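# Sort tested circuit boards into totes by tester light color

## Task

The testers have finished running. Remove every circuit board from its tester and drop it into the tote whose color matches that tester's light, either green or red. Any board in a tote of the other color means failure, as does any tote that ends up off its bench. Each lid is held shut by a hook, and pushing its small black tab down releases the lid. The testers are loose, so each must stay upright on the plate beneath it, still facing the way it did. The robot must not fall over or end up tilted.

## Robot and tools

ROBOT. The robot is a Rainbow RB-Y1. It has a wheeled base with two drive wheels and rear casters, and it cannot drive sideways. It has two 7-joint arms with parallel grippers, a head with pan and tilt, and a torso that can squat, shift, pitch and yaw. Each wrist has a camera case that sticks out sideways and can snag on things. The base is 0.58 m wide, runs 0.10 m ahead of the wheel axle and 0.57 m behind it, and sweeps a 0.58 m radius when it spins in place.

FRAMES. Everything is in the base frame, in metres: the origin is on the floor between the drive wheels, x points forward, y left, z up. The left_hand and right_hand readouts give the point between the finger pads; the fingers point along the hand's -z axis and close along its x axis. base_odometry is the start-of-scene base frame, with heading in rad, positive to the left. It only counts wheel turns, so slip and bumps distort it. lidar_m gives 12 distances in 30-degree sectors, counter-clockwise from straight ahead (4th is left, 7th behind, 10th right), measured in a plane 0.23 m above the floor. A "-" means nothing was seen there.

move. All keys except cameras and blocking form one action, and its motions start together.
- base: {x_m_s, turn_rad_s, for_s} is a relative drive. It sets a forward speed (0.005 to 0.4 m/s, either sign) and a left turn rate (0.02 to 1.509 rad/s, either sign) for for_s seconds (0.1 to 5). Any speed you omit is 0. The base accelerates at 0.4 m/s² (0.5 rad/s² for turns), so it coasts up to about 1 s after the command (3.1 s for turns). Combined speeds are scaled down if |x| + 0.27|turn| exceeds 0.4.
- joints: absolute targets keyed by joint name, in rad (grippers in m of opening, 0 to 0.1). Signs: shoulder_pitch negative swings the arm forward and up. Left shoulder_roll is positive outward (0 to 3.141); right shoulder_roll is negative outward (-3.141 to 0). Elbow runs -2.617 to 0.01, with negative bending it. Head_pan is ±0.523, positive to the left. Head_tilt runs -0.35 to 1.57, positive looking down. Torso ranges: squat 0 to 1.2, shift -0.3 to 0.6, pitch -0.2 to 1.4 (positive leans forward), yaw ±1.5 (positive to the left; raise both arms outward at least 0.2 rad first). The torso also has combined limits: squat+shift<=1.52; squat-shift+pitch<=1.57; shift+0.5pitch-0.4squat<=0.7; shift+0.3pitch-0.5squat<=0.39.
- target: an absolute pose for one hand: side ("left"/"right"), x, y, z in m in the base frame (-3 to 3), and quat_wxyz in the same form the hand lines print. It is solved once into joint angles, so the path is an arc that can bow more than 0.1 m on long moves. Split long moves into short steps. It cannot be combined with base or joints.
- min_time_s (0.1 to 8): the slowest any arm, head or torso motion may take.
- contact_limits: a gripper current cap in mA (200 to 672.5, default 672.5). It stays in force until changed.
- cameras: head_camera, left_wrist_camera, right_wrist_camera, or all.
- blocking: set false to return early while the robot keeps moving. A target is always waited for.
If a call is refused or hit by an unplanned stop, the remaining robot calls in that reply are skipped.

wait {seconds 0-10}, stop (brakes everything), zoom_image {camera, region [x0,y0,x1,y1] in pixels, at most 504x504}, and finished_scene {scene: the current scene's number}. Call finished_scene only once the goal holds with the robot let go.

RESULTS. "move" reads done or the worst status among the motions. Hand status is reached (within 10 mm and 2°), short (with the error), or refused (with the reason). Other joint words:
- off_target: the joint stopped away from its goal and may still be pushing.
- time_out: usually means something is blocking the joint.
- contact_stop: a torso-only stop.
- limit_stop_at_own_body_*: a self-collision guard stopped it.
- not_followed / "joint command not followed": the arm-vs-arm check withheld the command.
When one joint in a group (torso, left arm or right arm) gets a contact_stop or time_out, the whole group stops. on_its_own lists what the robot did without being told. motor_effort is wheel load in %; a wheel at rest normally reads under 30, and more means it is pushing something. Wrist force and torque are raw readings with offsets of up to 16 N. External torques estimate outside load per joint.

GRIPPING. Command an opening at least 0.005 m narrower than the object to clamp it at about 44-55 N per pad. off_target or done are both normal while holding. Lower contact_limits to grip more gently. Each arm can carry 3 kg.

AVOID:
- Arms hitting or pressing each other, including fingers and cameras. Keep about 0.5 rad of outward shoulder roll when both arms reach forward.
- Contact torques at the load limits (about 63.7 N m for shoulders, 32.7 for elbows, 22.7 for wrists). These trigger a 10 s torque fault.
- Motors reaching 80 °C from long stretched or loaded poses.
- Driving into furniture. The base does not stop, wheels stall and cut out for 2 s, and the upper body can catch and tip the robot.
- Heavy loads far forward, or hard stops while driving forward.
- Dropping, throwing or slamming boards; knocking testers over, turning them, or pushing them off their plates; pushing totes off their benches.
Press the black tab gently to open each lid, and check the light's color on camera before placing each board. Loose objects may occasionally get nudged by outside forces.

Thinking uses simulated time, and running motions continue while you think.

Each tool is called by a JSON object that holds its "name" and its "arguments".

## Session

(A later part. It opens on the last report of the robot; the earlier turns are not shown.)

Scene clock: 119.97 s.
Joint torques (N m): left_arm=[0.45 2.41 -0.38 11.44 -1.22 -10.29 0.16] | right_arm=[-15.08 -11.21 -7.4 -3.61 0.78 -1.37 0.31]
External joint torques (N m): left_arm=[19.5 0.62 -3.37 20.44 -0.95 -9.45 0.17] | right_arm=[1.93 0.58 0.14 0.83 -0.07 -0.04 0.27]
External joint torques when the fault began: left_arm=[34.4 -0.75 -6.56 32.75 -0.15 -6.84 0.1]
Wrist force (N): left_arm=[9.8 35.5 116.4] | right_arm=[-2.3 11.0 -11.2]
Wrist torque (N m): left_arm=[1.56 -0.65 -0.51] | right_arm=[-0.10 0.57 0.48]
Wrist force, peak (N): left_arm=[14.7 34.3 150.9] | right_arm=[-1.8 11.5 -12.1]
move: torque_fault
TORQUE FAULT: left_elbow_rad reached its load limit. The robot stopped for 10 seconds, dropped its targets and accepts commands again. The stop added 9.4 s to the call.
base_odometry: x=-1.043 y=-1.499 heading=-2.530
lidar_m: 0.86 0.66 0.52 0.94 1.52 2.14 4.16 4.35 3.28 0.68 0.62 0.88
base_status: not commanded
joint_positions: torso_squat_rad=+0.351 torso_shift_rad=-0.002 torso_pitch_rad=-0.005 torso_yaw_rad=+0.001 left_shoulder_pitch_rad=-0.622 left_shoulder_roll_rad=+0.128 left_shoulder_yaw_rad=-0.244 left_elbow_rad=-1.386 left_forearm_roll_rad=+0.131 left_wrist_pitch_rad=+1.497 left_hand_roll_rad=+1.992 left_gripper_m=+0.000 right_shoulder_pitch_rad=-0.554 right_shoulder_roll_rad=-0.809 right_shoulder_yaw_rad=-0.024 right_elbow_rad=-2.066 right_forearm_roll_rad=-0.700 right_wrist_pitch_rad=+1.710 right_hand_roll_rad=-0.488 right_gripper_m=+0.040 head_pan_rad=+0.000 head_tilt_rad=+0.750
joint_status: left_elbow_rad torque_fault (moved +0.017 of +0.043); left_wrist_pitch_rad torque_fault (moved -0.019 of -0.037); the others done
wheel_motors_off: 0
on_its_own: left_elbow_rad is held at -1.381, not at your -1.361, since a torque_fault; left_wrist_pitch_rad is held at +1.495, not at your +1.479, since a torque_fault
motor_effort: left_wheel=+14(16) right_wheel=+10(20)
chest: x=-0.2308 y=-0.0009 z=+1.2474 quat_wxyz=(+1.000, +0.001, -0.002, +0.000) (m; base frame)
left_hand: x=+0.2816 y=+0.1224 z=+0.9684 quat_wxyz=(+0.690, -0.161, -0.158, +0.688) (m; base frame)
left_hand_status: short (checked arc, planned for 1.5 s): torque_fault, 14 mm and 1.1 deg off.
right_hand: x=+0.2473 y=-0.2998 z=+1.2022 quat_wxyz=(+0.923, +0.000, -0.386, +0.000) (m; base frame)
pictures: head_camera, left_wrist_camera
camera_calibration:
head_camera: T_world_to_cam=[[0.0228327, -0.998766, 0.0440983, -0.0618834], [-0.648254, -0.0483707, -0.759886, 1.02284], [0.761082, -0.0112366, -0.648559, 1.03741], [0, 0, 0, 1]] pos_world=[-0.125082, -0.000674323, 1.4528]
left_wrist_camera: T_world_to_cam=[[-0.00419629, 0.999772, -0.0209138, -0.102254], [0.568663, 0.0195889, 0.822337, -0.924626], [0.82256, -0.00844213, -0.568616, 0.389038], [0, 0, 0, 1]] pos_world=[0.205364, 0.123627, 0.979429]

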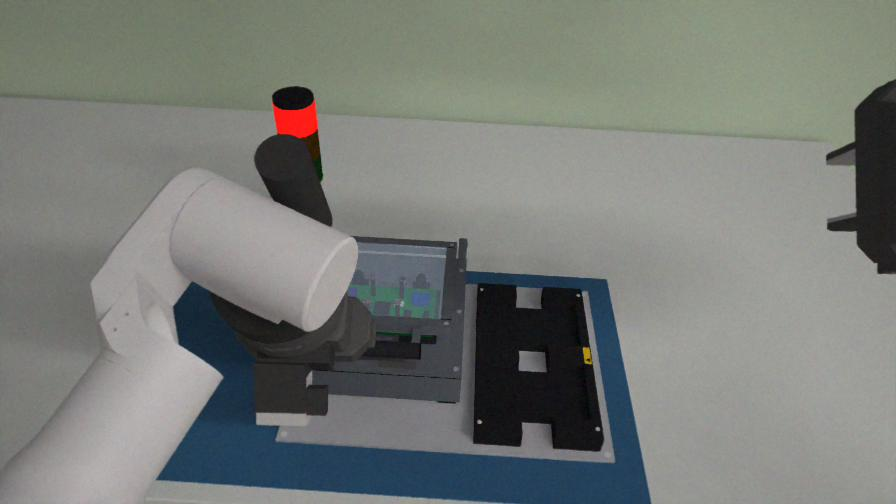

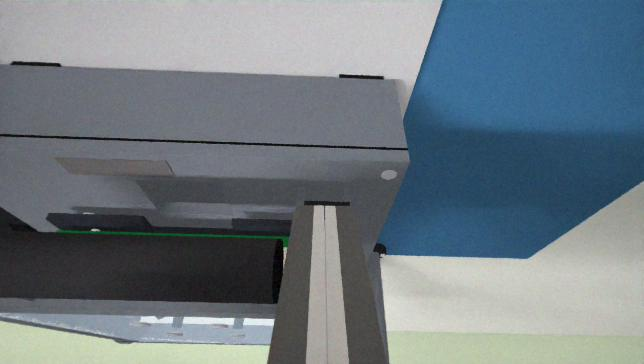

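{"name": "move", "arguments": {"target": {"side":"left","x":0.278,"y":0.125,"z":1.0,"quat_wxyz":[0.69,-0.153,-0.153,0.69]}, "min_time_s": 1.5}}

{"name": "move", "arguments": {"target": {"side":"left","x":0.27,"y":0.25,"z":1.15,"quat_wxyz":[0.924,0,-0.383,0]}, "min_time_s": 2, "cameras": ["head_camera"]}}

{"name": "zoom_image", "arguments": {"camera": "head_camera", "region": [280, 200, 680, 504]}}

Scene clock: 141.37 s.
Joint torques (N m): left_arm=[-19.08 3.68 4.47 -8.59 0.15 -0.38 -0.33] | right_arm=[-14.71 -11.11 -7.5 -3.74 0.73 -1.51 0.25]
External joint torques (N m): left_arm=[0.17 1.51 1.37 0.13 0.41 0.41 -0.33] | right_arm=[2.25 0.71 0.05 0.73 -0.12 -0.18 0.21]
Wrist force (N): left_arm=[-1.4 2.5 -9.0] | right_arm=[-2.3 10.9 -11.3]
Wrist torque (N m): left_arm=[-0.18 -0.35 -0.19] | right_arm=[-0.11 0.60 0.47]
Wrist force, peak (N): left_arm=[9.6 34.7 117.9] | right_arm=[-2.6 11.1 -11.4]
move: done
base_odometry: x=-1.044 y=-1.499 heading=-2.530
lidar_m: 0.85 0.66 0.52 0.94 1.52 2.14 4.17 4.35 3.27 0.67 0.62 0.88
base_status: not commanded
joint_positions: torso_squat_rad=+0.350 torso_shift_rad=+0.000 torso_pitch_rad=+0.000 torso_yaw_rad=+0.000 left_shoulder_pitch_rad=-0.661 left_shoulder_roll_rad=+0.140 left_shoulder_yaw_rad=-0.220 left_elbow_rad=-1.454 left_forearm_roll_rad=+0.153 left_wrist_pitch_rad=+1.620 left_hand_roll_rad=+1.991 left_gripper_m=+0.000 right_shoulder_pitch_rad=-0.554 right_shoulder_roll_rad=-0.809 right_shoulder_yaw_rad=-0.024 right_elbow_rad=-2.066 right_forearm_roll_rad=-0.700 right_wrist_pitch_rad=+1.710 right_hand_roll_rad=-0.488 right_gripper_m=+0.040 head_pan_rad=+0.000 head_tilt_rad=+0.750
joint_status: all done
wheel_motors_off: 0
motor_effort: left_wheel=-2(15) right_wheel=+4(11)
chest: x=-0.2281 y=-0.0008 z=+1.2475 quat_wxyz=(+1.000, +0.001, +0.000, +0.000) (m; base frame)
left_hand: x=+0.2797 y=+0.1246 z=+0.9976 quat_wxyz=(+0.691, -0.152, -0.151, +0.690) (m; base frame)
left_hand_status: reached (checked arc, planned for 1.5 s): 3 mm and 0.3 deg off.
right_hand: x=+0.2497 y=-0.2999 z=+1.2004 quat_wxyz=(+0.923, +0.000, -0.384, +0.000) (m; base frame)
pictures: none

Scene clock: 143.70 s.
Joint torques (N m): left_arm=[-14.62 9.47 8.67 -5.07 -0.48 -1.37 0.03] | right_arm=[-14.91 -11.23 -7.56 -3.73 0.74 -1.44 0.33]
External joint torques (N m): left_arm=[1.98 0.78 0.72 0.01 0.31 -0.17 0.07] | right_arm=[2.05 0.59 -0.01 0.74 -0.11 -0.11 0.29]
Wrist force (N): left_arm=[-6.5 0.2 -7.9] | right_arm=[-2.6 10.8 -11.3]
Wrist torque (N m): left_arm=[-0.07 -0.68 -0.18] | right_arm=[-0.08 0.58 0.50]
Wrist force, peak (N): left_arm=[-7.0 0.3 -7.7] | right_arm=[-2.3 11.2 -11.4]
move: done
base_odometry: x=-1.044 y=-1.499 heading=-2.530
lidar_m: 0.85 0.66 0.51 0.93 1.52 2.14 4.16 4.36 3.27 0.68 0.62 0.89
base_status: not commanded
joint_positions: torso_squat_rad=+0.350 torso_shift_rad=+0.000 torso_pitch_rad=+0.000 torso_yaw_rad=+0.000 left_shoulder_pitch_rad=-0.566 left_shoulder_roll_rad=+0.742 left_shoulder_yaw_rad=-0.204 left_elbow_rad=-2.019 left_forearm_roll_rad=+0.546 left_wrist_pitch_rad=+1.589 left_hand_roll_rad=+0.612 left_gripper_m=+0.000 right_shoulder_pitch_rad=-0.554 right_shoulder_roll_rad=-0.809 right_shoulder_yaw_rad=-0.024 right_elbow_rad=-2.066 right_forearm_roll_rad=-0.700 right_wrist_pitch_rad=+1.710 right_hand_roll_rad=-0.488 right_gripper_m=+0.040 head_pan_rad=+0.000 head_tilt_rad=+0.750
joint_status: all done
wheel_motors_off: 0
motor_effort: left_wheel=-1(3) right_wheel=+3(5)
chest: x=-0.2281 y=-0.0008 z=+1.2475 quat_wxyz=(+1.000, +0.000, +0.000, +0.000) (m; base frame)
left_hand: x=+0.2699 y=+0.2498 z=+1.1505 quat_wxyz=(+0.923, +0.002, -0.384, +0.002) (m; base frame)
left_hand_status: reached (checked arc, planned for 2.0 s): 1 mm and 0.4 deg off.
right_hand: x=+0.2497 y=-0.2999 z=+1.2004 quat_wxyz=(+0.923, +0.000, -0.384, +0.000) (m; base frame)
pictures: head_camera
camera_calibration:
head_camera: T_world_to_cam=[[0.0225729, -0.998759, 0.044394, -0.0622141], [-0.651558, -0.0483762, -0.757054, 1.02044], [0.758263, -0.0118364, -0.651842, 1.03889], [0, 0, 0, 1]] pos_world=[-0.121474, -0.000475293, 1.45248]

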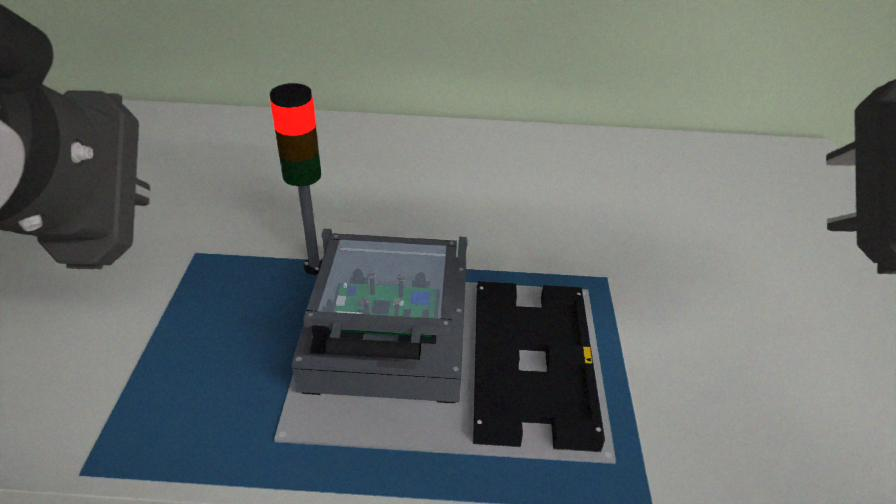

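Scaled by 1.260 from the camera's 896x504 image, which has a finer 1280x720 frame.

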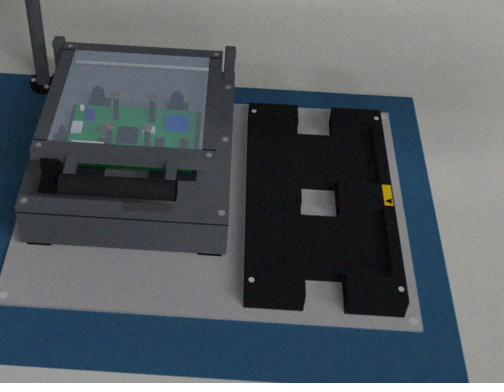

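{"name": "move", "arguments": {"target": {"side":"right","x":0.18,"y":-0.05,"z":1.05,"quat_wxyz":[0.819,0,-0.574,0]}, "min_time_s": 2}}

{"name": "move", "arguments": {"target": {"side":"right","x":0.195,"y":0.024,"z":1.0,"quat_wxyz":[0.819,0,-0.574,0]}, "min_time_s": 1.5}}

{"name": "move", "arguments": {"target": {"side":"right","x":0.25,"y":0.044,"z":0.985,"quat_wxyz":[0.819,0,-0.574,0]}, "min_time_s": 1.5, "cameras": ["right_wrist_camera","head_camera"]}}

Scene clock: 155.87 s.
Joint torques (N m): left_arm=[-14.83 9.14 8.69 -4.99 -0.63 -1.38 0.11] | right_arm=[-7.92 4.95 -2.25 -8.54 1.41 -1.16 -0.03]
External joint torques (N m): left_arm=[1.77 0.45 0.74 0.09 0.17 -0.18 0.15] | right_arm=[1.86 1.09 0.29 1.21 -0.21 -0.02 -0.08]
Wrist force (N): left_arm=[-6.3 0.0 -7.6] | right_arm=[-3.7 10.7 -9.0]
Wrist torque (N m): left_arm=[-0.04 -0.67 -0.19] | right_arm=[-0.09 0.48 0.44]
Wrist force, peak (N): left_arm=[-6.6 0.0 -7.9] | right_arm=[-2.3 11.1 -11.6]
move: done
base_odometry: x=-1.044 y=-1.499 heading=-2.530
lidar_m: 0.85 0.66 0.52 0.93 1.52 2.14 4.16 4.36 3.27 0.67 0.62 0.88
base_status: not commanded
joint_positions: torso_squat_rad=+0.350 torso_shift_rad=+0.000 torso_pitch_rad=+0.000 torso_yaw_rad=+0.000 left_shoulder_pitch_rad=-0.566 left_shoulder_roll_rad=+0.742 left_shoulder_yaw_rad=-0.204 left_elbow_rad=-2.019 left_forearm_roll_rad=+0.546 left_wrist_pitch_rad=+1.589 left_hand_roll_rad=+0.612 left_gripper_m=+0.000 right_shoulder_pitch_rad=-0.106 right_shoulder_roll_rad=-0.203 right_shoulder_yaw_rad=+0.858 right_elbow_rad=-2.075 right_forearm_roll_rad=+0.758 right_wrist_pitch_rad=+1.219 right_hand_roll_rad=-0.952 right_gripper_m=+0.040 head_pan_rad=+0.000 head_tilt_rad=+0.750
joint_status: all done
wheel_motors_off: 0
motor_effort: left_wheel=-2(3) right_wheel=+4(5)
chest: x=-0.2281 y=-0.0008 z=+1.2475 quat_wxyz=(+1.000, +0.000, +0.000, +0.000) (m; base frame)
left_hand: x=+0.2699 y=+0.2498 z=+1.1505 quat_wxyz=(+0.923, +0.002, -0.384, +0.002) (m; base frame)
right_hand: x=+0.1801 y=-0.0500 z=+1.0502 quat_wxyz=(+0.819, +0.000, -0.574, +0.000) (m; base frame)
right_hand_status: reached (checked arc, planned for 2.0 s): 0 mm and 0.0 deg off.
pictures: none

Scene clock: 157.70 s.
Joint torques (N m): left_arm=[-14.71 9.18 8.87 -5.06 -0.45 -1.37 0.07] | right_arm=[-11.26 9.14 -1.06 -7.98 1.69 -0.97 -0.18]
External joint torques (N m): left_arm=[1.89 0.49 0.92 0.02 0.35 -0.18 0.1] | right_arm=[-0.24 1.2 0.67 2.01 -0.07 -0.21 -0.24]
Wrist force (N): left_arm=[-6.2 0.1 -7.8] | right_arm=[-4.0 10.9 -9.1]
Wrist torque (N m): left_arm=[-0.06 -0.64 -0.19] | right_arm=[-0.11 0.46 0.46]
Wrist force, peak (N): left_arm=[-6.6 0.0 -7.9] | right_arm=[-4.2 11.1 -9.1]
move: done
base_odometry: x=-1.044 y=-1.499 heading=-2.530
lidar_m: 0.86 0.66 0.52 0.93 1.53 2.14 4.16 4.35 3.28 0.68 0.62 0.89
base_status: not commanded
joint_positions: torso_squat_rad=+0.350 torso_shift_rad=+0.000 torso_pitch_rad=+0.000 torso_yaw_rad=+0.000 left_shoulder_pitch_rad=-0.566 left_shoulder_roll_rad=+0.742 left_shoulder_yaw_rad=-0.204 left_elbow_rad=-2.019 left_forearm_roll_rad=+0.546 left_wrist_pitch_rad=+1.589 left_hand_roll_rad=+0.612 left_gripper_m=+0.000 right_shoulder_pitch_rad=-0.207 right_shoulder_roll_rad=-0.007 right_shoulder_yaw_rad=+0.937 right_elbow_rad=-1.662 right_forearm_roll_rad=+0.914 right_wrist_pitch_rad=+1.149 right_hand_roll_rad=-1.172 right_gripper_m=+0.040 head_pan_rad=+0.000 head_tilt_rad=+0.750
joint_status: all done
wheel_motors_off: 0
motor_effort: left_wheel=-2(4) right_wheel=+3(5)
chest: x=-0.2281 y=-0.0008 z=+1.2475 quat_wxyz=(+1.000, +0.000, +0.000, +0.000) (m; base frame)
left_hand: x=+0.2699 y=+0.2498 z=+1.1505 quat_wxyz=(+0.923, +0.002, -0.384, +0.002) (m; base frame)
right_hand: x=+0.1947 y=+0.0238 z=+1.0002 quat_wxyz=(+0.819, +0.000, -0.573, +0.001) (m; base frame)
right_hand_status: reached (checked arc, planned for 1.5 s): 0 mm and 0.1 deg off.
pictures: none

Scene clock: 159.53 s.
Joint torques (N m): left_arm=[-14.75 9.09 8.56 -5.03 -0.51 -1.44 0.12] | right_arm=[-15.25 7.96 -2.97 -7.37 1.21 -0.63 -0.21]
External joint torques (N m): left_arm=[1.85 0.41 0.61 0.06 0.28 -0.24 0.15] | right_arm=[0.02 1.83 0.96 1.71 -0.63 -0.28 -0.27]
Wrist force (N): left_arm=[-6.5 0.1 -7.6] | right_arm=[-3.7 10.7 -8.6]
Wrist torque (N m): left_arm=[-0.06 -0.68 -0.18] | right_arm=[-0.09 0.48 0.45]
Wrist force, peak (N): left_arm=[-6.7 0.2 -7.8] | right_arm=[-3.5 11.4 -8.9]
move: done
base_odometry: x=-1.044 y=-1.499 heading=-2.530
lidar_m: 0.86 0.67 0.52 0.93 1.53 2.13 4.16 4.36 3.27 0.67 0.61 0.89
base_status: not commanded
joint_positions: torso_squat_rad=+0.350 torso_shift_rad=+0.000 torso_pitch_rad=+0.000 torso_yaw_rad=+0.000 left_shoulder_pitch_rad=-0.566 left_shoulder_roll_rad=+0.742 left_shoulder_yaw_rad=-0.204 left_elbow_rad=-2.019 left_forearm_roll_rad=+0.546 left_wrist_pitch_rad=+1.589 left_hand_roll_rad=+0.612 left_gripper_m=+0.000 right_shoulder_pitch_rad=-0.505 right_shoulder_roll_rad=+0.000 right_shoulder_yaw_rad=+0.979 right_elbow_rad=-1.343 right_forearm_roll_rad=+0.770 right_wrist_pitch_rad=+1.143 right_hand_roll_rad=-1.388 right_gripper_m=+0.040 head_pan_rad=+0.000 head_tilt_rad=+0.750
joint_status: all done
wheel_motors_off: 0
motor_effort: left_wheel=-2(4) right_wheel=+3(5)
chest: x=-0.2281 y=-0.0008 z=+1.2475 quat_wxyz=(+1.000, +0.000, +0.000, +0.000) (m; base frame)
left_hand: x=+0.2699 y=+0.2498 z=+1.1505 quat_wxyz=(+0.923, +0.002, -0.384, +0.002) (m; base frame)
right_hand: x=+0.2502 y=+0.0430 z=+0.9854 quat_wxyz=(+0.819, +0.000, -0.574, +0.001) (m; base frame)
right_hand_status: reached (checked arc, planned for 1.5 s): 1 mm and 0.1 deg off.
pictures: head_camera, right_wrist_camera
camera_calibration:
head_camera: T_world_to_cam=[[0.0224976, -0.998758, 0.0444597, -0.0623188], [-0.651562, -0.0483769, -0.757051, 1.02043], [0.758262, -0.0119364, -0.651841, 1.03889], [0, 0, 0, 1]] pos_world=[-0.121473, -0.000475456, 1.45248]
right_wrist_camera: T_world_to_cam=[[-0.324429, 0.0195178, -0.945709, 1.01467], [-0.415307, 0.89533, 0.16095, -0.0599994], [0.849863, 0.444976, -0.282365, 0.118177], [0, 0, 0, 1]] pos_world=[0.203837, -0.0186707, 1.00261]

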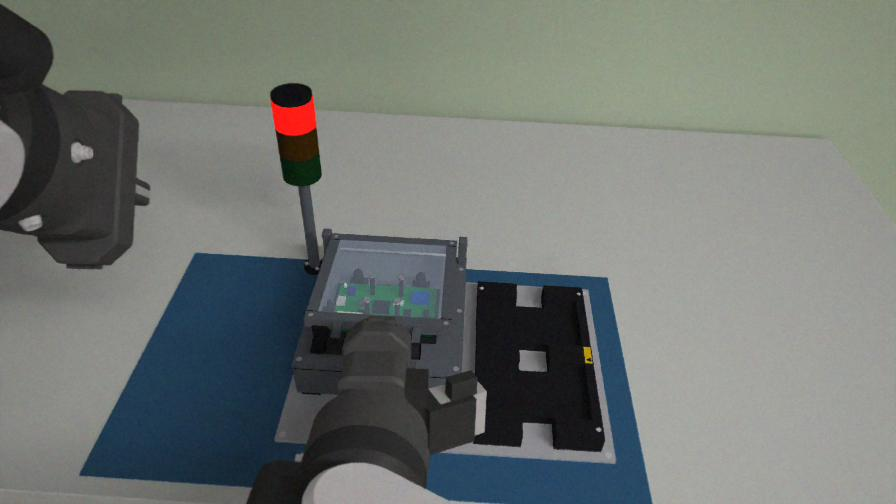

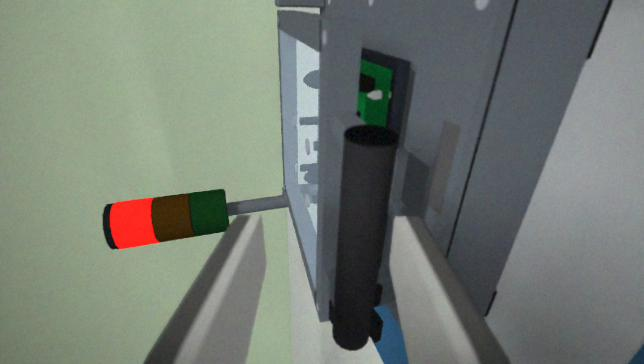

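{"name": "move", "arguments": {"target": {"side":"right","x":0.285,"y":0.044,"z":0.977,"quat_wxyz":[0.819,0,-0.574,0]}, "min_time_s": 1.5, "cameras": ["right_wrist_camera"]}}

{"name": "move", "arguments": {"target": {"side":"right","x":0.286,"y":0.044,"z":1.02,"quat_wxyz":[0.819,0,-0.574,0]}, "min_time_s": 1.5}}

{"name": "move", "arguments": {"target": {"side":"right","x":0.307,"y":0.044,"z":1.078,"quat_wxyz":[0.819,0,-0.574,0]}, "min_time_s": 1.5, "cameras": ["head_camera"]}}

{"name": "move", "arguments": {"target": {"side":"right","x":0.352,"y":0.044,"z":1.132,"quat_wxyz":[0.819,0,-0.574,0]}, "min_time_s": 1.5}}

{"name": "move", "arguments": {"target": {"side":"right","x":0.411,"y":0.044,"z":1.167,"quat_wxyz":[0.819,0,-0.574,0]}, "min_time_s": 1.5}}

{"name": "move", "arguments": {"target": {"side":"right","x":0.45,"y":0.034,"z":1.177,"quat_wxyz":[0.80,0.12,-0.58,0.055]}, "min_time_s": 1.5, "cameras": ["head_camera","right_wrist_camera"]}}

Scene clock: 172.07 s.
Joint torques (N m): left_arm=[-14.74 9.08 8.7 -4.95 -0.47 -1.51 0.05] | right_arm=[-18.83 5.69 -3.47 -7.01 1.64 -0.61 -0.22]
External joint torques (N m): left_arm=[1.86 0.39 0.75 0.13 0.32 -0.31 0.09] | right_arm=[-1.29 1.43 1.27 1.07 -0.16 -0.5 -0.27]
Wrist force (N): left_arm=[-6.1 0.3 -7.7] | right_arm=[-4.6 10.0 -8.7]
Wrist torque (N m): left_arm=[-0.09 -0.64 -0.18] | right_arm=[-0.08 0.48 0.46]
Wrist force, peak (N): left_arm=[-6.5 0.3 -8.1] | right_arm=[-12.9 11.1 -3.4]
move: done
base_odometry: x=-1.044 y=-1.499 heading=-2.530
lidar_m: 0.85 0.66 0.52 0.93 1.53 2.13 4.16 4.36 3.28 0.68 0.62 0.89
base_status: not commanded
joint_positions: torso_squat_rad=+0.350 torso_shift_rad=+0.000 torso_pitch_rad=+0.000 torso_yaw_rad=+0.000 left_shoulder_pitch_rad=-0.566 left_shoulder_roll_rad=+0.742 left_shoulder_yaw_rad=-0.204 left_elbow_rad=-2.019 left_forearm_roll_rad=+0.546 left_wrist_pitch_rad=+1.589 left_hand_roll_rad=+0.612 left_gripper_m=+0.000 right_shoulder_pitch_rad=-0.663 right_shoulder_roll_rad=+0.000 right_shoulder_yaw_rad=+1.018 right_elbow_rad=-1.143 right_forearm_roll_rad=+0.676 right_wrist_pitch_rad=+1.087 right_hand_roll_rad=-1.516 right_gripper_m=+0.040 head_pan_rad=+0.000 head_tilt_rad=+0.750
joint_status: all done
wheel_motors_off: 0
motor_effort: left_wheel=-3(4) right_wheel=+4(6)
chest: x=-0.2281 y=-0.0008 z=+1.2475 quat_wxyz=(+1.000, +0.000, +0.000, +0.000) (m; base frame)
left_hand: x=+0.2699 y=+0.2498 z=+1.1505 quat_wxyz=(+0.923, +0.002, -0.384, +0.002) (m; base frame)
right_hand: x=+0.2850 y=+0.0435 z=+0.9769 quat_wxyz=(+0.819, +0.000, -0.574, +0.000) (m; base frame)
right_hand_status: reached (checked arc, planned for 1.5 s): 0 mm and 0.0 deg off.
pictures: right_wrist_camera
camera_calibration:
right_wrist_camera: T_world_to_cam=[[-0.325419, 0.0201937, -0.945354, 1.0179], [-0.413978, 0.895821, 0.161639, -0.0457182], [0.850132, 0.443956, -0.283157, 0.0866685], [0, 0, 0, 1]] pos_world=[0.238637, -0.0180768, 0.994206]

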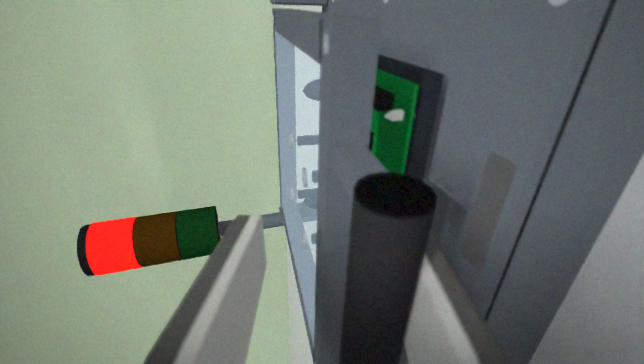

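Scene clock: 173.90 s.
Joint torques (N m): left_arm=[-14.6 9.28 8.79 -5.02 -0.48 -1.38 -0.01] | right_arm=[-19.73 0.57 -8.03 -7.95 2.53 0.41 0.44]
External joint torques (N m): left_arm=[2 0.59 0.84 0.06 0.31 -0.18 0.03] | right_arm=[-1.96 -3.29 -2.76 0.42 0.68 0.8 0.39]
Wrist force (N): left_arm=[-6.3 0.1 -7.7] | right_arm=[-9.4 14.4 -7.8]
Wrist torque (N m): left_arm=[-0.05 -0.64 -0.18] | right_arm=[-0.08 0.55 0.38]
Wrist force, peak (N): left_arm=[-6.8 0.3 -7.8] | right_arm=[-9.3 15.4 -9.5]
move: done
base_odometry: x=-1.044 y=-1.499 heading=-2.530
lidar_m: 0.86 0.66 0.52 0.93 1.53 2.13 4.16 4.36 3.27 0.67 0.62 0.88
base_status: not commanded
joint_positions: torso_squat_rad=+0.350 torso_shift_rad=+0.000 torso_pitch_rad=+0.000 torso_yaw_rad=+0.000 left_shoulder_pitch_rad=-0.566 left_shoulder_roll_rad=+0.742 left_shoulder_yaw_rad=-0.204 left_elbow_rad=-2.019 left_forearm_roll_rad=+0.546 left_wrist_pitch_rad=+1.589 left_hand_roll_rad=+0.612 left_gripper_m=+0.000 right_shoulder_pitch_rad=-0.676 right_shoulder_roll_rad=-0.031 right_shoulder_yaw_rad=+0.967 right_elbow_rad=-1.312 right_forearm_roll_rad=+0.604 right_wrist_pitch_rad=+1.175 right_hand_roll_rad=-1.370 right_gripper_m=+0.040 head_pan_rad=+0.000 head_tilt_rad=+0.750
joint_status: all done
wheel_motors_off: 0
motor_effort: left_wheel=-3(3) right_wheel=+5(5)
chest: x=-0.2281 y=-0.0008 z=+1.2475 quat_wxyz=(+1.000, +0.000, +0.000, +0.000) (m; base frame)
left_hand: x=+0.2699 y=+0.2498 z=+1.1504 quat_wxyz=(+0.923, +0.002, -0.384, +0.002) (m; base frame)
right_hand: x=+0.2857 y=+0.0448 z=+1.0195 quat_wxyz=(+0.819, +0.000, -0.574, +0.000) (m; base frame)
right_hand_status: reached (checked arc, planned for 1.5 s): 1 mm and 0.1 deg off.
pictures: none

Scene clock: 175.73 s.
Joint torques (N m): left_arm=[-14.75 9.04 8.86 -5 -0.46 -1.33 0.09] | right_arm=[-21.66 0.76 -8.01 -9.17 2.68 -0.5 0.48]
External joint torques (N m): left_arm=[1.85 0.36 0.91 0.08 0.33 -0.13 0.13] | right_arm=[-2.5 -1.69 -2.22 -0.92 0.85 0.17 0.43]
Wrist force (N): left_arm=[-6.4 0.2 -7.5] | right_arm=[-8.6 13.7 -12.4]
Wrist torque (N m): left_arm=[-0.06 -0.68 -0.18] | right_arm=[-0.01 0.54 0.36]
Wrist force, peak (N): left_arm=[-6.5 0.0 -8.0] | right_arm=[-10.0 14.0 -13.2]
move: done
base_odometry: x=-1.044 y=-1.499 heading=-2.530
lidar_m: 0.85 0.66 0.52 0.93 1.52 2.13 4.17 4.36 3.27 0.68 0.62 0.88
base_status: not commanded
joint_positions: torso_squat_rad=+0.350 torso_shift_rad=+0.000 torso_pitch_rad=+0.000 torso_yaw_rad=+0.000 left_shoulder_pitch_rad=-0.566 left_shoulder_roll_rad=+0.742 left_shoulder_yaw_rad=-0.204 left_elbow_rad=-2.019 left_forearm_roll_rad=+0.546 left_wrist_pitch_rad=+1.589 left_hand_roll_rad=+0.612 left_gripper_m=+0.000 right_shoulder_pitch_rad=-0.769 right_shoulder_roll_rad=-0.045 right_shoulder_yaw_rad=+0.868 right_elbow_rad=-1.394 right_forearm_roll_rad=+0.489 right_wrist_pitch_rad=+1.238 right_hand_roll_rad=-1.222 right_gripper_m=+0.040 head_pan_rad=+0.000 head_tilt_rad=+0.750
joint_status: all done
wheel_motors_off: 0
motor_effort: left_wheel=-1(4) right_wheel=+3(5)
chest: x=-0.2280 y=-0.0008 z=+1.2475 quat_wxyz=(+1.000, +0.000, +0.000, +0.000) (m; base frame)
left_hand: x=+0.2700 y=+0.2498 z=+1.1504 quat_wxyz=(+0.923, +0.002, -0.384, +0.002) (m; base frame)
right_hand: x=+0.3066 y=+0.0443 z=+1.0774 quat_wxyz=(+0.819, +0.000, -0.574, +0.000) (m; base frame)
right_hand_status: reached (checked arc, planned for 1.5 s): 1 mm and 0.1 deg off.
pictures: head_camera
camera_calibration:
head_camera: T_world_to_cam=[[0.02251, -0.998758, 0.0444533, -0.062308], [-0.651776, -0.0483768, -0.756867, 1.02019], [0.758078, -0.0119365, -0.652055, 1.03896], [0, 0, 0, 1]] pos_world=[-0.121273, -0.000475457, 1.45238]

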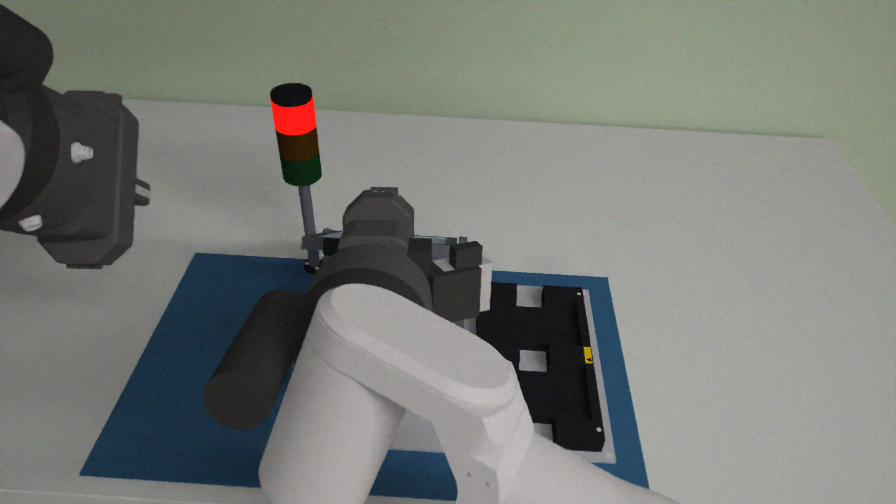

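Scene clock: 177.57 s.
Joint torques (N m): left_arm=[-14.57 8.96 8.91 -4.98 -0.58 -1.41 0.05] | right_arm=[-26.6 3.36 -7.51 -9.83 2.9 -2.57 0.43]
External joint torques (N m): left_arm=[2.03 0.27 0.96 0.1 0.21 -0.22 0.09] | right_arm=[-4.97 3.47 -1.69 -1.82 1.15 -1.72 0.38]
Wrist force (N): left_arm=[-6.5 0.2 -7.6] | right_arm=[-12.9 7.4 -13.0]
Wrist torque (N m): left_arm=[-0.08 -0.68 -0.19] | right_arm=[-0.14 0.64 0.47]
Wrist force, peak (N): left_arm=[-6.4 0.3 -8.1] | right_arm=[-14.9 13.7 -15.7]
move: done
base_odometry: x=-1.044 y=-1.499 heading=-2.530
lidar_m: 0.85 0.66 0.52 0.94 1.53 2.14 4.17 4.35 3.28 0.66 0.62 0.88
base_status: not commanded
joint_positions: torso_squat_rad=+0.350 torso_shift_rad=+0.000 torso_pitch_rad=+0.000 torso_yaw_rad=+0.000 left_shoulder_pitch_rad=-0.566 left_shoulder_roll_rad=+0.742 left_shoulder_yaw_rad=-0.204 left_elbow_rad=-2.019 left_forearm_roll_rad=+0.546 left_wrist_pitch_rad=+1.589 left_hand_roll_rad=+0.612 left_gripper_m=+0.000 right_shoulder_pitch_rad=-0.941 right_shoulder_roll_rad=-0.033 right_shoulder_yaw_rad=+0.736 right_elbow_rad=-1.276 right_forearm_roll_rad=+0.366 right_wrist_pitch_rad=+1.202 right_hand_roll_rad=-1.120 right_gripper_m=+0.040 head_pan_rad=+0.000 head_tilt_rad=+0.750
joint_status: all done
wheel_motors_off: 0
motor_effort: left_wheel=-4(4) right_wheel=+4(5)
chest: x=-0.2279 y=-0.0008 z=+1.2475 quat_wxyz=(+1.000, +0.000, +0.000, +0.000) (m; base frame)
left_hand: x=+0.2701 y=+0.2498 z=+1.1503 quat_wxyz=(+0.923, +0.002, -0.384, +0.002) (m; base frame)
right_hand: x=+0.3521 y=+0.0431 z=+1.1307 quat_wxyz=(+0.820, -0.001, -0.573, +0.000) (m; base frame)
right_hand_status: reached (checked arc, planned for 1.5 s): 2 mm and 0.2 deg off.
pictures: none

Scene clock: 179.40 s.
Joint torques (N m): left_arm=[-14.8 9.04 8.77 -4.91 -0.49 -1.37 0.01] | right_arm=[-33.53 -3.69 -7.31 -11.59 4.27 -2.69 0.41]
External joint torques (N m): left_arm=[1.79 0.35 0.82 0.18 0.31 -0.17 0.05] | right_arm=[-9.1 0.13 -2.49 -3.84 2.66 -1.81 0.36]
Wrist force (N): left_arm=[-6.3 0.1 -7.6] | right_arm=[-19.0 10.5 -15.5]
Wrist torque (N m): left_arm=[-0.06 -0.65 -0.19] | right_arm=[-0.09 0.79 0.40]
Wrist force, peak (N): left_arm=[-6.7 0.2 -7.8] | right_arm=[-21.5 15.5 -16.4]
move: done
base_odometry: x=-1.044 y=-1.499 heading=-2.530
lidar_m: 0.85 0.66 0.52 0.93 1.53 2.14 4.17 4.35 3.27 0.67 0.63 0.89
base_status: not commanded
joint_positions: torso_squat_rad=+0.350 torso_shift_rad=+0.000 torso_pitch_rad=+0.000 torso_yaw_rad=+0.000 left_shoulder_pitch_rad=-0.566 left_shoulder_roll_rad=+0.742 left_shoulder_yaw_rad=-0.204 left_elbow_rad=-2.019 left_forearm_roll_rad=+0.546 left_wrist_pitch_rad=+1.589 left_hand_roll_rad=+0.612 left_gripper_m=+0.000 right_shoulder_pitch_rad=-1.180 right_shoulder_roll_rad=+0.000 right_shoulder_yaw_rad=+0.639 right_elbow_rad=-0.913 right_forearm_roll_rad=+0.260 right_wrist_pitch_rad=+1.021 right_hand_roll_rad=-1.102 right_gripper_m=+0.040 head_pan_rad=+0.000 head_tilt_rad=+0.750
joint_status: all done
wheel_motors_off: 0
motor_effort: left_wheel=-3(5) right_wheel=+3(5)
chest: x=-0.2277 y=-0.0008 z=+1.2475 quat_wxyz=(+1.000, +0.000, +0.000, +0.000) (m; base frame)
left_hand: x=+0.2702 y=+0.2498 z=+1.1501 quat_wxyz=(+0.924, +0.002, -0.384, +0.002) (m; base frame)
right_hand: x=+0.4109 y=+0.0431 z=+1.1648 quat_wxyz=(+0.820, -0.001, -0.572, +0.000) (m; base frame)
right_hand_status: reached (checked arc, planned for 1.5 s): 2 mm and 0.2 deg off.
pictures: none

Scene clock: 181.23 s.
Joint torques (N m): left_arm=[-14.88 9.37 8.68 -5.04 -0.48 -1.38 0.06] | right_arm=[-34.93 -9.64 -9.82 -12.65 2.65 -4.91 0.22]
External joint torques (N m): left_arm=[1.71 0.69 0.73 0.04 0.31 -0.18 0.1] | right_arm=[-8.82 -4.17 -4.76 -4.47 1.67 -3.47 0.17]
Wrist force (N): left_arm=[-6.5 0.0 -7.5] | right_arm=[-22.8 9.6 -12.9]
Wrist torque (N m): left_arm=[-0.04 -0.68 -0.18] | right_arm=[-0.11 0.98 0.44]
Wrist force, peak (N): left_arm=[-6.6 0.3 -7.9] | right_arm=[-23.0 10.5 -16.0]
move: done
base_odometry: x=-1.044 y=-1.499 heading=-2.530
lidar_m: 0.86 0.65 0.52 0.95 1.53 2.14 4.16 4.36 3.27 0.68 0.61 0.89
base_status: not commanded
joint_positions: torso_squat_rad=+0.350 torso_shift_rad=+0.000 torso_pitch_rad=+0.001 torso_yaw_rad=+0.000 left_shoulder_pitch_rad=-0.566 left_shoulder_roll_rad=+0.742 left_shoulder_yaw_rad=-0.204 left_elbow_rad=-2.019 left_forearm_roll_rad=+0.546 left_wrist_pitch_rad=+1.589 left_hand_roll_rad=+0.612 left_gripper_m=+0.000 right_shoulder_pitch_rad=-1.171 right_shoulder_roll_rad=-0.115 right_shoulder_yaw_rad=+0.559 right_elbow_rad=-0.837 right_forearm_roll_rad=-0.009 right_wrist_pitch_rad=+0.618 right_hand_roll_rad=-0.902 right_gripper_m=+0.040 head_pan_rad=+0.000 head_tilt_rad=+0.750
joint_status: all done
wheel_motors_off: 0
motor_effort: left_wheel=-3(5) right_wheel=+3(5)
chest: x=-0.2277 y=-0.0007 z=+1.2475 quat_wxyz=(+1.000, +0.000, +0.000, +0.000) (m; base frame)
left_hand: x=+0.2702 y=+0.2499 z=+1.1501 quat_wxyz=(+0.924, +0.002, -0.384, +0.002) (m; base frame)
right_hand: x=+0.4494 y=+0.0338 z=+1.1746 quat_wxyz=(+0.804, +0.120, -0.580, +0.055) (m; base frame)
right_hand_status: reached (checked arc, planned for 1.5 s): 3 mm and 0.2 deg off.
pictures: head_camera, right_wrist_camera
camera_calibration:
head_camera: T_world_to_cam=[[0.0225335, -0.998758, 0.0444433, -0.0621998], [-0.652153, -0.0483786, -0.756542, 1.01994], [0.757752, -0.0119363, -0.652433, 1.03917], [0, 0, 0, 1]] pos_world=[-0.120872, -0.00037545, 1.45238]
right_wrist_camera: T_world_to_cam=[[-0.309531, 0.0748274, -0.947941, 1.25242], [-0.608508, 0.750458, 0.257935, -0.0216448], [0.73069, 0.656669, -0.186757, -0.0594057], [0, 0, 0, 1]] pos_world=[0.4179, -0.0384623, 1.18171]

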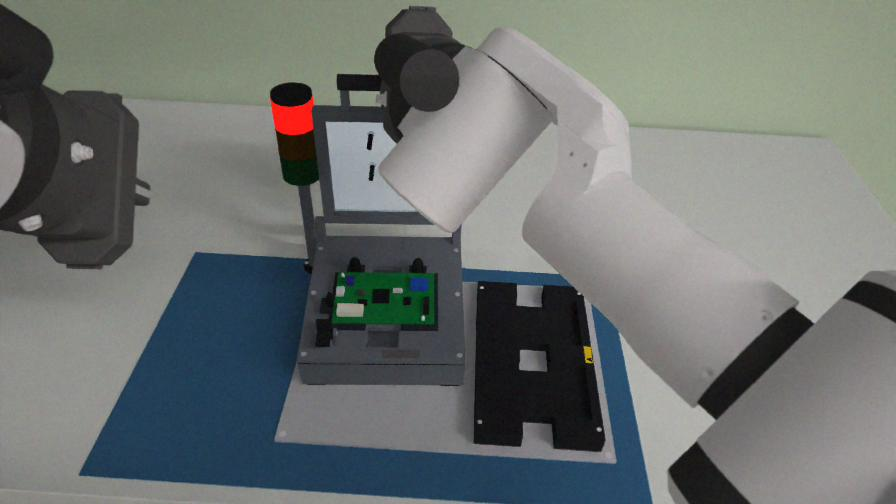

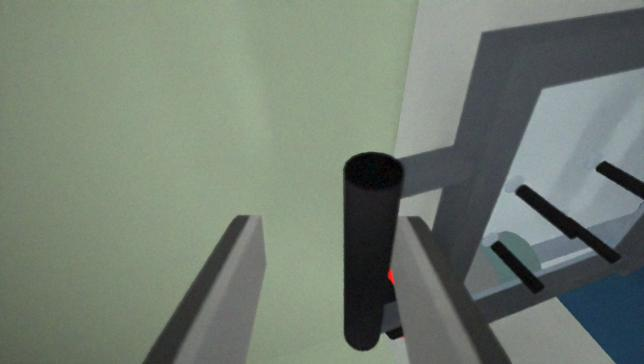

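{"name": "move", "arguments": {"target": {"side":"right","x":0.438,"y":0.032,"z":1.167,"quat_wxyz":[0.80,0.12,-0.58,0.055]}, "min_time_s": 1.5, "cameras": ["right_wrist_camera","head_camera"]}}

Scene clock: 187.83 s.
Joint torques (N m): left_arm=[-15.05 9.21 8.75 -5.03 -0.45 -1.41 0.04] | right_arm=[-21.78 -5.61 -4.15 -7.6 1.07 -1.16 -0.24]
External joint torques (N m): left_arm=[1.54 0.52 0.8 0.05 0.34 -0.21 0.08] | right_arm=[3.77 -0.89 1.4 0.66 0.04 0.25 -0.3]
Wrist force (N): left_arm=[-6.3 0.1 -7.6] | right_arm=[-3.9 10.5 -8.4]
Wrist torque (N m): left_arm=[-0.07 -0.66 -0.19] | right_arm=[-0.13 0.46 0.45]
Wrist force, peak (N): left_arm=[-6.6 0.1 -7.9] | right_arm=[-24.0 10.0 -13.3]
move: done
base_odometry: x=-1.044 y=-1.499 heading=-2.530
lidar_m: 0.86 0.66 0.53 0.94 1.53 2.14 4.16 4.35 3.28 0.67 0.61 0.89
base_status: not commanded
joint_positions: torso_squat_rad=+0.350 torso_shift_rad=+0.000 torso_pitch_rad=+0.000 torso_yaw_rad=+0.000 left_shoulder_pitch_rad=-0.566 left_shoulder_roll_rad=+0.742 left_shoulder_yaw_rad=-0.204 left_elbow_rad=-2.019 left_forearm_roll_rad=+0.546 left_wrist_pitch_rad=+1.589 left_hand_roll_rad=+0.612 left_gripper_m=+0.000 right_shoulder_pitch_rad=-1.105 right_shoulder_roll_rad=-0.132 right_shoulder_yaw_rad=+0.572 right_elbow_rad=-0.946 right_forearm_roll_rad=+0.026 right_wrist_pitch_rad=+0.661 right_hand_roll_rad=-0.922 right_gripper_m=+0.040 head_pan_rad=+0.000 head_tilt_rad=+0.750
joint_status: all done
wheel_motors_off: 0
motor_effort: left_wheel=-4(5) right_wheel=+2(5)
chest: x=-0.2280 y=-0.0007 z=+1.2475 quat_wxyz=(+1.000, +0.000, +0.000, +0.000) (m; base frame)
left_hand: x=+0.2700 y=+0.2499 z=+1.1503 quat_wxyz=(+0.923, +0.002, -0.384, +0.002) (m; base frame)
right_hand: x=+0.4380 y=+0.0324 z=+1.1678 quat_wxyz=(+0.802, +0.121, -0.582, +0.055) (m; base frame)
right_hand_status: reached (checked arc, planned for 1.5 s): 1 mm and 0.1 deg off.
pictures: head_camera, right_wrist_camera
camera_calibration:
head_camera: T_world_to_cam=[[0.0225106, -0.998758, 0.044454, -0.0622091], [-0.651776, -0.0483777, -0.756867, 1.0202], [0.758078, -0.0119364, -0.652055, 1.03896], [0, 0, 0, 1]] pos_world=[-0.121273, -0.000375453, 1.45238]
right_wrist_camera: T_world_to_cam=[[-0.304965, 0.0757217, -0.949348, 1.24219], [-0.610777, 0.749287, 0.255968, -0.0224037], [0.730717, 0.657902, -0.182257, -0.0568756], [0, 0, 0, 1]] pos_world=[0.406701, -0.0398552, 1.17464]

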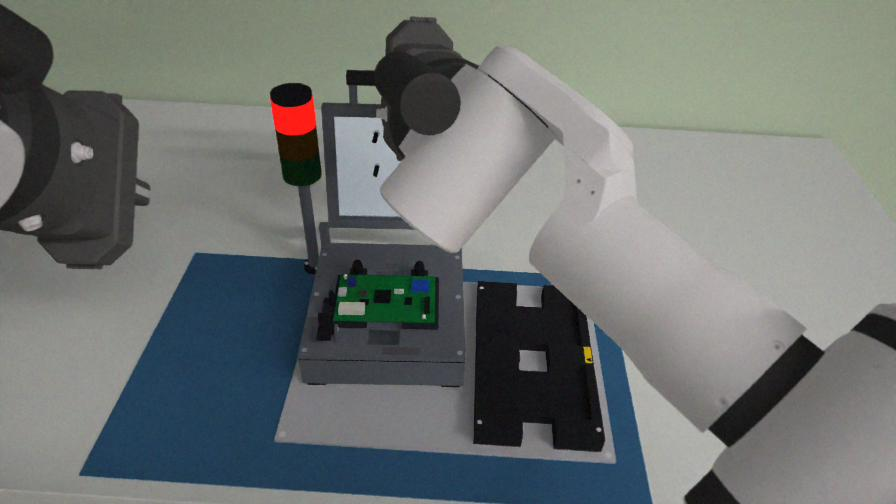

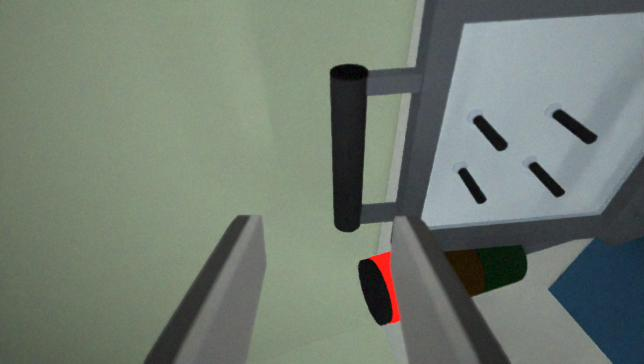

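{"name": "move", "arguments": {"target": {"side":"right","x":0.365,"y":0.012,"z":1.191,"quat_wxyz":[0.80,0.12,-0.58,0.055]}, "min_time_s": 1.5}}

{"name": "move", "arguments": {"target": {"side":"right","x":0.22,"y":-0.3,"z":1.2,"quat_wxyz":[0.924,0,-0.383,0]}, "min_time_s": 2}}

{"name": "move", "arguments": {"joints": {"left_gripper_m":0.1}}}

{"name": "move", "arguments": {"target": {"side":"left","x":0.25,"y":0.22,"z":1.28,"quat_wxyz":[0.98,0,-0.2,0]}, "min_time_s": 2}}

{"name": "move", "arguments": {"joints": {"torso_shift_rad":0.12,"torso_pitch_rad":0.27}, "cameras": ["head_camera"]}}

{"name": "zoom_image", "arguments": {"camera": "head_camera", "region": [280, 200, 680, 504]}}

Scene clock: 201.50 s.
Joint torques (N m): left_arm=[-14.85 9.3 8.7 -4.99 -0.56 -1.46 -0.01] | right_arm=[-19.73 -3.14 -5.82 -7.18 1.2 -1.48 0.41]
External joint torques (N m): left_arm=[1.75 0.62 0.75 0.09 0.23 -0.26 0.03] | right_arm=[2.6 -0.35 1.47 0.62 -0.1 -0.03 0.35]
Wrist force (N): left_arm=[-6.0 0.1 -7.6] | right_arm=[-3.9 10.2 -8.5]
Wrist torque (N m): left_arm=[-0.05 -0.63 -0.19] | right_arm=[-0.06 0.47 0.45]
Wrist force, peak (N): left_arm=[-6.5 0.2 -8.0] | right_arm=[-3.9 10.8 -8.6]
move: done
base_odometry: x=-1.044 y=-1.499 heading=-2.530
lidar_m: 0.86 0.66 0.52 0.94 1.53 2.14 4.16 4.35 3.28 0.68 0.62 0.89
base_status: not commanded
joint_positions: torso_squat_rad=+0.350 torso_shift_rad=+0.000 torso_pitch_rad=+0.000 torso_yaw_rad=+0.000 left_shoulder_pitch_rad=-0.566 left_shoulder_roll_rad=+0.742 left_shoulder_yaw_rad=-0.204 left_elbow_rad=-2.019 left_forearm_roll_rad=+0.546 left_wrist_pitch_rad=+1.589 left_hand_roll_rad=+0.612 left_gripper_m=+0.000 right_shoulder_pitch_rad=-0.881 right_shoulder_roll_rad=-0.256 right_shoulder_yaw_rad=+0.586 right_elbow_rad=-1.547 right_forearm_roll_rad=+0.028 right_wrist_pitch_rad=+1.008 right_hand_roll_rad=-0.891 right_gripper_m=+0.040 head_pan_rad=+0.000 head_tilt_rad=+0.750
joint_status: all done
wheel_motors_off: 0
motor_effort: left_wheel=-3(5) right_wheel=+4(4)
chest: x=-0.2280 y=-0.0008 z=+1.2475 quat_wxyz=(+1.000, +0.000, +0.000, +0.000) (m; base frame)
left_hand: x=+0.2700 y=+0.2498 z=+1.1503 quat_wxyz=(+0.923, +0.002, -0.384, +0.002) (m; base frame)
right_hand: x=+0.3653 y=+0.0122 z=+1.1913 quat_wxyz=(+0.802, +0.121, -0.582, +0.055) (m; base frame)
right_hand_status: reached (checked arc, planned for 1.5 s): 0 mm and 0.0 deg off.
pictures: none

Scene clock: 203.83 s.
Joint torques (N m): left_arm=[-14.9 9.02 8.99 -4.95 -0.4 -1.5 0.06] | right_arm=[-13.01 -11.56 -7.49 -3.87 0.44 -1.37 0.26]
External joint torques (N m): left_arm=[1.7 0.33 1.04 0.13 0.39 -0.3 0.09] | right_arm=[2.51 -0.01 -0.48 0.17 -0.41 -0.06 0.22]
Wrist force (N): left_arm=[-6.5 0.1 -7.7] | right_arm=[-2.1 10.9 -11.6]
Wrist torque (N m): left_arm=[-0.05 -0.69 -0.19] | right_arm=[-0.09 0.64 0.48]
Wrist force, peak (N): left_arm=[-6.7 0.0 -7.9] | right_arm=[-2.6 11.0 -11.6]
move: done
base_odometry: x=-1.044 y=-1.499 heading=-2.530
lidar_m: 0.85 0.66 0.52 0.95 1.52 2.14 4.16 4.36 3.28 0.67 0.62 0.88
base_status: not commanded
joint_positions: torso_squat_rad=+0.350 torso_shift_rad=+0.000 torso_pitch_rad=+0.000 torso_yaw_rad=+0.000 left_shoulder_pitch_rad=-0.566 left_shoulder_roll_rad=+0.742 left_shoulder_yaw_rad=-0.204 left_elbow_rad=-2.019 left_forearm_roll_rad=+0.546 left_wrist_pitch_rad=+1.589 left_hand_roll_rad=+0.612 left_gripper_m=+0.000 right_shoulder_pitch_rad=-0.485 right_shoulder_roll_rad=-0.793 right_shoulder_yaw_rad=-0.089 right_elbow_rad=-2.198 right_forearm_roll_rad=-0.707 right_wrist_pitch_rad=+1.789 right_hand_roll_rad=-0.505 right_gripper_m=+0.040 head_pan_rad=+0.000 head_tilt_rad=+0.750
joint_status: all done
wheel_motors_off: 0
motor_effort: left_wheel=-4(6) right_wheel=+1(4)
chest: x=-0.2280 y=-0.0008 z=+1.2475 quat_wxyz=(+1.000, +0.000, +0.000, +0.000) (m; base frame)
left_hand: x=+0.2700 y=+0.2498 z=+1.1503 quat_wxyz=(+0.923, +0.002, -0.384, +0.002) (m; base frame)
right_hand: x=+0.2202 y=-0.3000 z=+1.2005 quat_wxyz=(+0.924, -0.002, -0.383, -0.001) (m; base frame)
right_hand_status: reached (checked arc, planned for 2.0 s): 1 mm and 0.3 deg off.
pictures: none

Scene clock: 205.53 s.
Joint torques (N m): left_arm=[-14.88 9.17 8.86 -4.94 -0.47 -1.33 0.1] | right_arm=[-13.21 -11.38 -7.4 -4.01 0.5 -1.37 0.29]
External joint torques (N m): left_arm=[1.71 0.48 0.91 0.15 0.32 -0.13 0.14] | right_arm=[2.31 0.17 -0.39 0.04 -0.35 -0.06 0.25]
Wrist force (N): left_arm=[-6.4 0.0 -7.5] | right_arm=[-2.8 11.0 -11.5]
Wrist torque (N m): left_arm=[-0.04 -0.67 -0.18] | right_arm=[-0.11 0.56 0.48]
Wrist force, peak (N): left_arm=[-6.4 0.1 -8.0] | right_arm=[-2.4 11.2 -11.4]
move: done
base_odometry: x=-1.044 y=-1.499 heading=-2.530
lidar_m: 0.86 0.66 0.52 0.94 1.52 2.13 4.16 4.35 3.27 0.67 0.62 0.89
base_status: not commanded
joint_positions: torso_squat_rad=+0.350 torso_shift_rad=+0.000 torso_pitch_rad=+0.000 torso_yaw_rad=+0.000 left_shoulder_pitch_rad=-0.566 left_shoulder_roll_rad=+0.742 left_shoulder_yaw_rad=-0.204 left_elbow_rad=-2.019 left_forearm_roll_rad=+0.546 left_wrist_pitch_rad=+1.589 left_hand_roll_rad=+0.612 left_gripper_m=+0.100 right_shoulder_pitch_rad=-0.485 right_shoulder_roll_rad=-0.793 right_shoulder_yaw_rad=-0.089 right_elbow_rad=-2.198 right_forearm_roll_rad=-0.707 right_wrist_pitch_rad=+1.789 right_hand_roll_rad=-0.505 right_gripper_m=+0.040 head_pan_rad=+0.000 head_tilt_rad=+0.750
joint_status: all done
wheel_motors_off: 0
motor_effort: left_wheel=-4(5) right_wheel=+3(5)
chest: x=-0.2280 y=-0.0008 z=+1.2475 quat_wxyz=(+1.000, +0.000, +0.000, +0.000) (m; base frame)
left_hand: x=+0.2700 y=+0.2498 z=+1.1503 quat_wxyz=(+0.923, +0.002, -0.384, +0.002) (m; base frame)
right_hand: x=+0.2202 y=-0.3000 z=+1.2005 quat_wxyz=(+0.924, -0.002, -0.383, -0.001) (m; base frame)
pictures: none

Scene clock: 207.87 s.
Joint torques (N m): left_arm=[-19.48 8.84 7.34 -0.14 -0.24 -0.39 0.44] | right_arm=[-13.22 -11.51 -7.62 -3.79 0.46 -1.34 0.17]
External joint torques (N m): left_arm=[0.48 0.48 -1.45 1.07 0.24 0.24 0.46] | right_arm=[2.3 0.04 -0.61 0.26 -0.39 -0.03 0.13]
Wrist force (N): left_arm=[-4.1 0.2 -8.9] | right_arm=[-2.5 11.2 -11.5]
Wrist torque (N m): left_arm=[-0.08 -0.55 -0.17] | right_arm=[-0.11 0.59 0.45]
Wrist force, peak (N): left_arm=[-5.8 0.5 -8.6] | right_arm=[-2.4 11.1 -11.7]
move: done
base_odometry: x=-1.044 y=-1.499 heading=-2.530
lidar_m: 0.85 0.66 0.52 0.94 1.52 2.14 4.16 4.35 3.28 0.68 0.62 0.89
base_status: not commanded
joint_positions: torso_squat_rad=+0.350 torso_shift_rad=+0.000 torso_pitch_rad=+0.000 torso_yaw_rad=+0.000 left_shoulder_pitch_rad=-1.306 left_shoulder_roll_rad=+0.947 left_shoulder_yaw_rad=-0.512 left_elbow_rad=-1.567 left_forearm_roll_rad=+1.220 left_wrist_pitch_rad=+1.919 left_hand_roll_rad=+0.752 left_gripper_m=+0.100 right_shoulder_pitch_rad=-0.485 right_shoulder_roll_rad=-0.793 right_shoulder_yaw_rad=-0.089 right_elbow_rad=-2.198 right_forearm_roll_rad=-0.707 right_wrist_pitch_rad=+1.789 right_hand_roll_rad=-0.505 right_gripper_m=+0.040 head_pan_rad=+0.000 head_tilt_rad=+0.750
joint_status: all done
wheel_motors_off: 0
motor_effort: left_wheel=-3(5) right_wheel=+3(5)
chest: x=-0.2280 y=-0.0008 z=+1.2475 quat_wxyz=(+1.000, +0.000, +0.000, +0.000) (m; base frame)
left_hand: x=+0.2500 y=+0.2199 z=+1.2801 quat_wxyz=(+0.980, +0.000, -0.200, +0.000) (m; base frame)
left_hand_status: reached (checked arc, planned for 2.0 s): 0 mm and 0.1 deg off.
right_hand: x=+0.2202 y=-0.3000 z=+1.2005 quat_wxyz=(+0.924, -0.002, -0.383, -0.001) (m; base frame)
pictures: none

Scene clock: 209.63 s.
Joint torques (N m): left_arm=[-18.76 9.47 8.05 -1.61 0.03 -0.11 0.39] | right_arm=[-10.29 -11.91 -7.83 -4.7 0.36 -0.96 0.19]
External joint torques (N m): left_arm=[1.02 -0.18 -1.1 1.01 0.18 0.15 0.4] | right_arm=[2.29 0.15 -0.5 0.76 -0.34 -0.04 0.16]
Wrist force (N): left_arm=[-2.4 0.2 -9.0] | right_arm=[-0.9 11.1 -12.4]
Wrist torque (N m): left_arm=[-0.08 -0.45 -0.18] | right_arm=[-0.08 0.69 0.49]
Wrist force, peak (N): left_arm=[-2.3 0.3 -9.7] | right_arm=[-1.0 11.2 -12.7]
move: done
base_odometry: x=-1.044 y=-1.499 heading=-2.531
lidar_m: 0.86 0.67 0.52 0.94 1.53 2.13 4.16 4.36 3.27 0.68 0.62 0.88
base_status: not commanded
joint_positions: torso_squat_rad=+0.350 torso_shift_rad=+0.120 torso_pitch_rad=+0.270 torso_yaw_rad=+0.000 left_shoulder_pitch_rad=-1.306 left_shoulder_roll_rad=+0.947 left_shoulder_yaw_rad=-0.512 left_elbow_rad=-1.567 left_forearm_roll_rad=+1.220 left_wrist_pitch_rad=+1.919 left_hand_roll_rad=+0.752 left_gripper_m=+0.100 right_shoulder_pitch_rad=-0.485 right_shoulder_roll_rad=-0.793 right_shoulder_yaw_rad=-0.089 right_elbow_rad=-2.198 right_forearm_roll_rad=-0.707 right_wrist_pitch_rad=+1.789 right_hand_roll_rad=-0.505 right_gripper_m=+0.040 head_pan_rad=+0.000 head_tilt_rad=+0.750
joint_status: all done
wheel_motors_off: 0
motor_effort: left_wheel=-6(7) right_wheel=+1(4)
chest: x=-0.0668 y=-0.0007 z=+1.2316 quat_wxyz=(+0.991, +0.000, +0.135, +0.000) (m; base frame)
left_hand: x=+0.4025 y=+0.2201 z=+1.1356 quat_wxyz=(+0.998, +0.000, -0.067, +0.000) (m; base frame)
right_hand: x=+0.3527 y=-0.2999 z=+1.0668 quat_wxyz=(+0.967, -0.003, -0.255, -0.001) (m; base frame)
pictures: head_camera
camera_calibration:
head_camera: T_world_to_cam=[[0.0336863, -0.998754, 0.0368123, -0.0549925], [-0.829993, -0.048475, -0.555663, 0.85359], [0.556756, -0.0118357, -0.830592, 1.11284], [0, 0, 0, 1]] pos_world=[0.0907435, -0.000374932, 1.40065]

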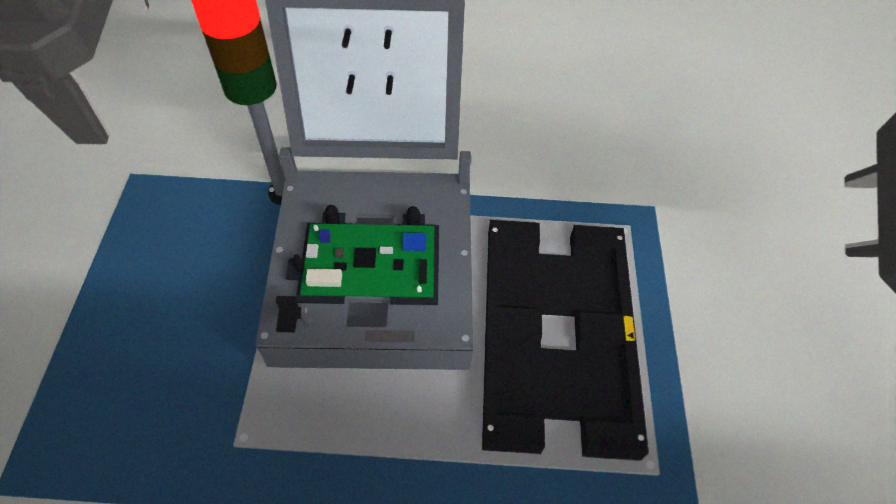

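Scaled by 1.260 from the camera's 896x504 image, which has a finer 1280x720 frame.

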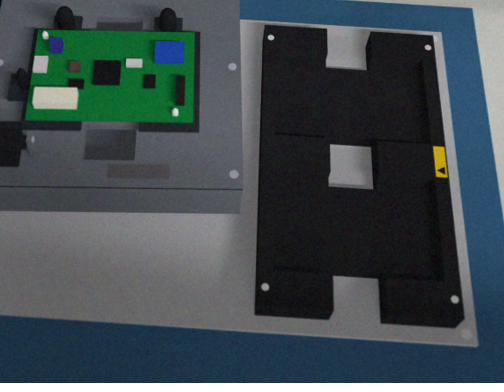

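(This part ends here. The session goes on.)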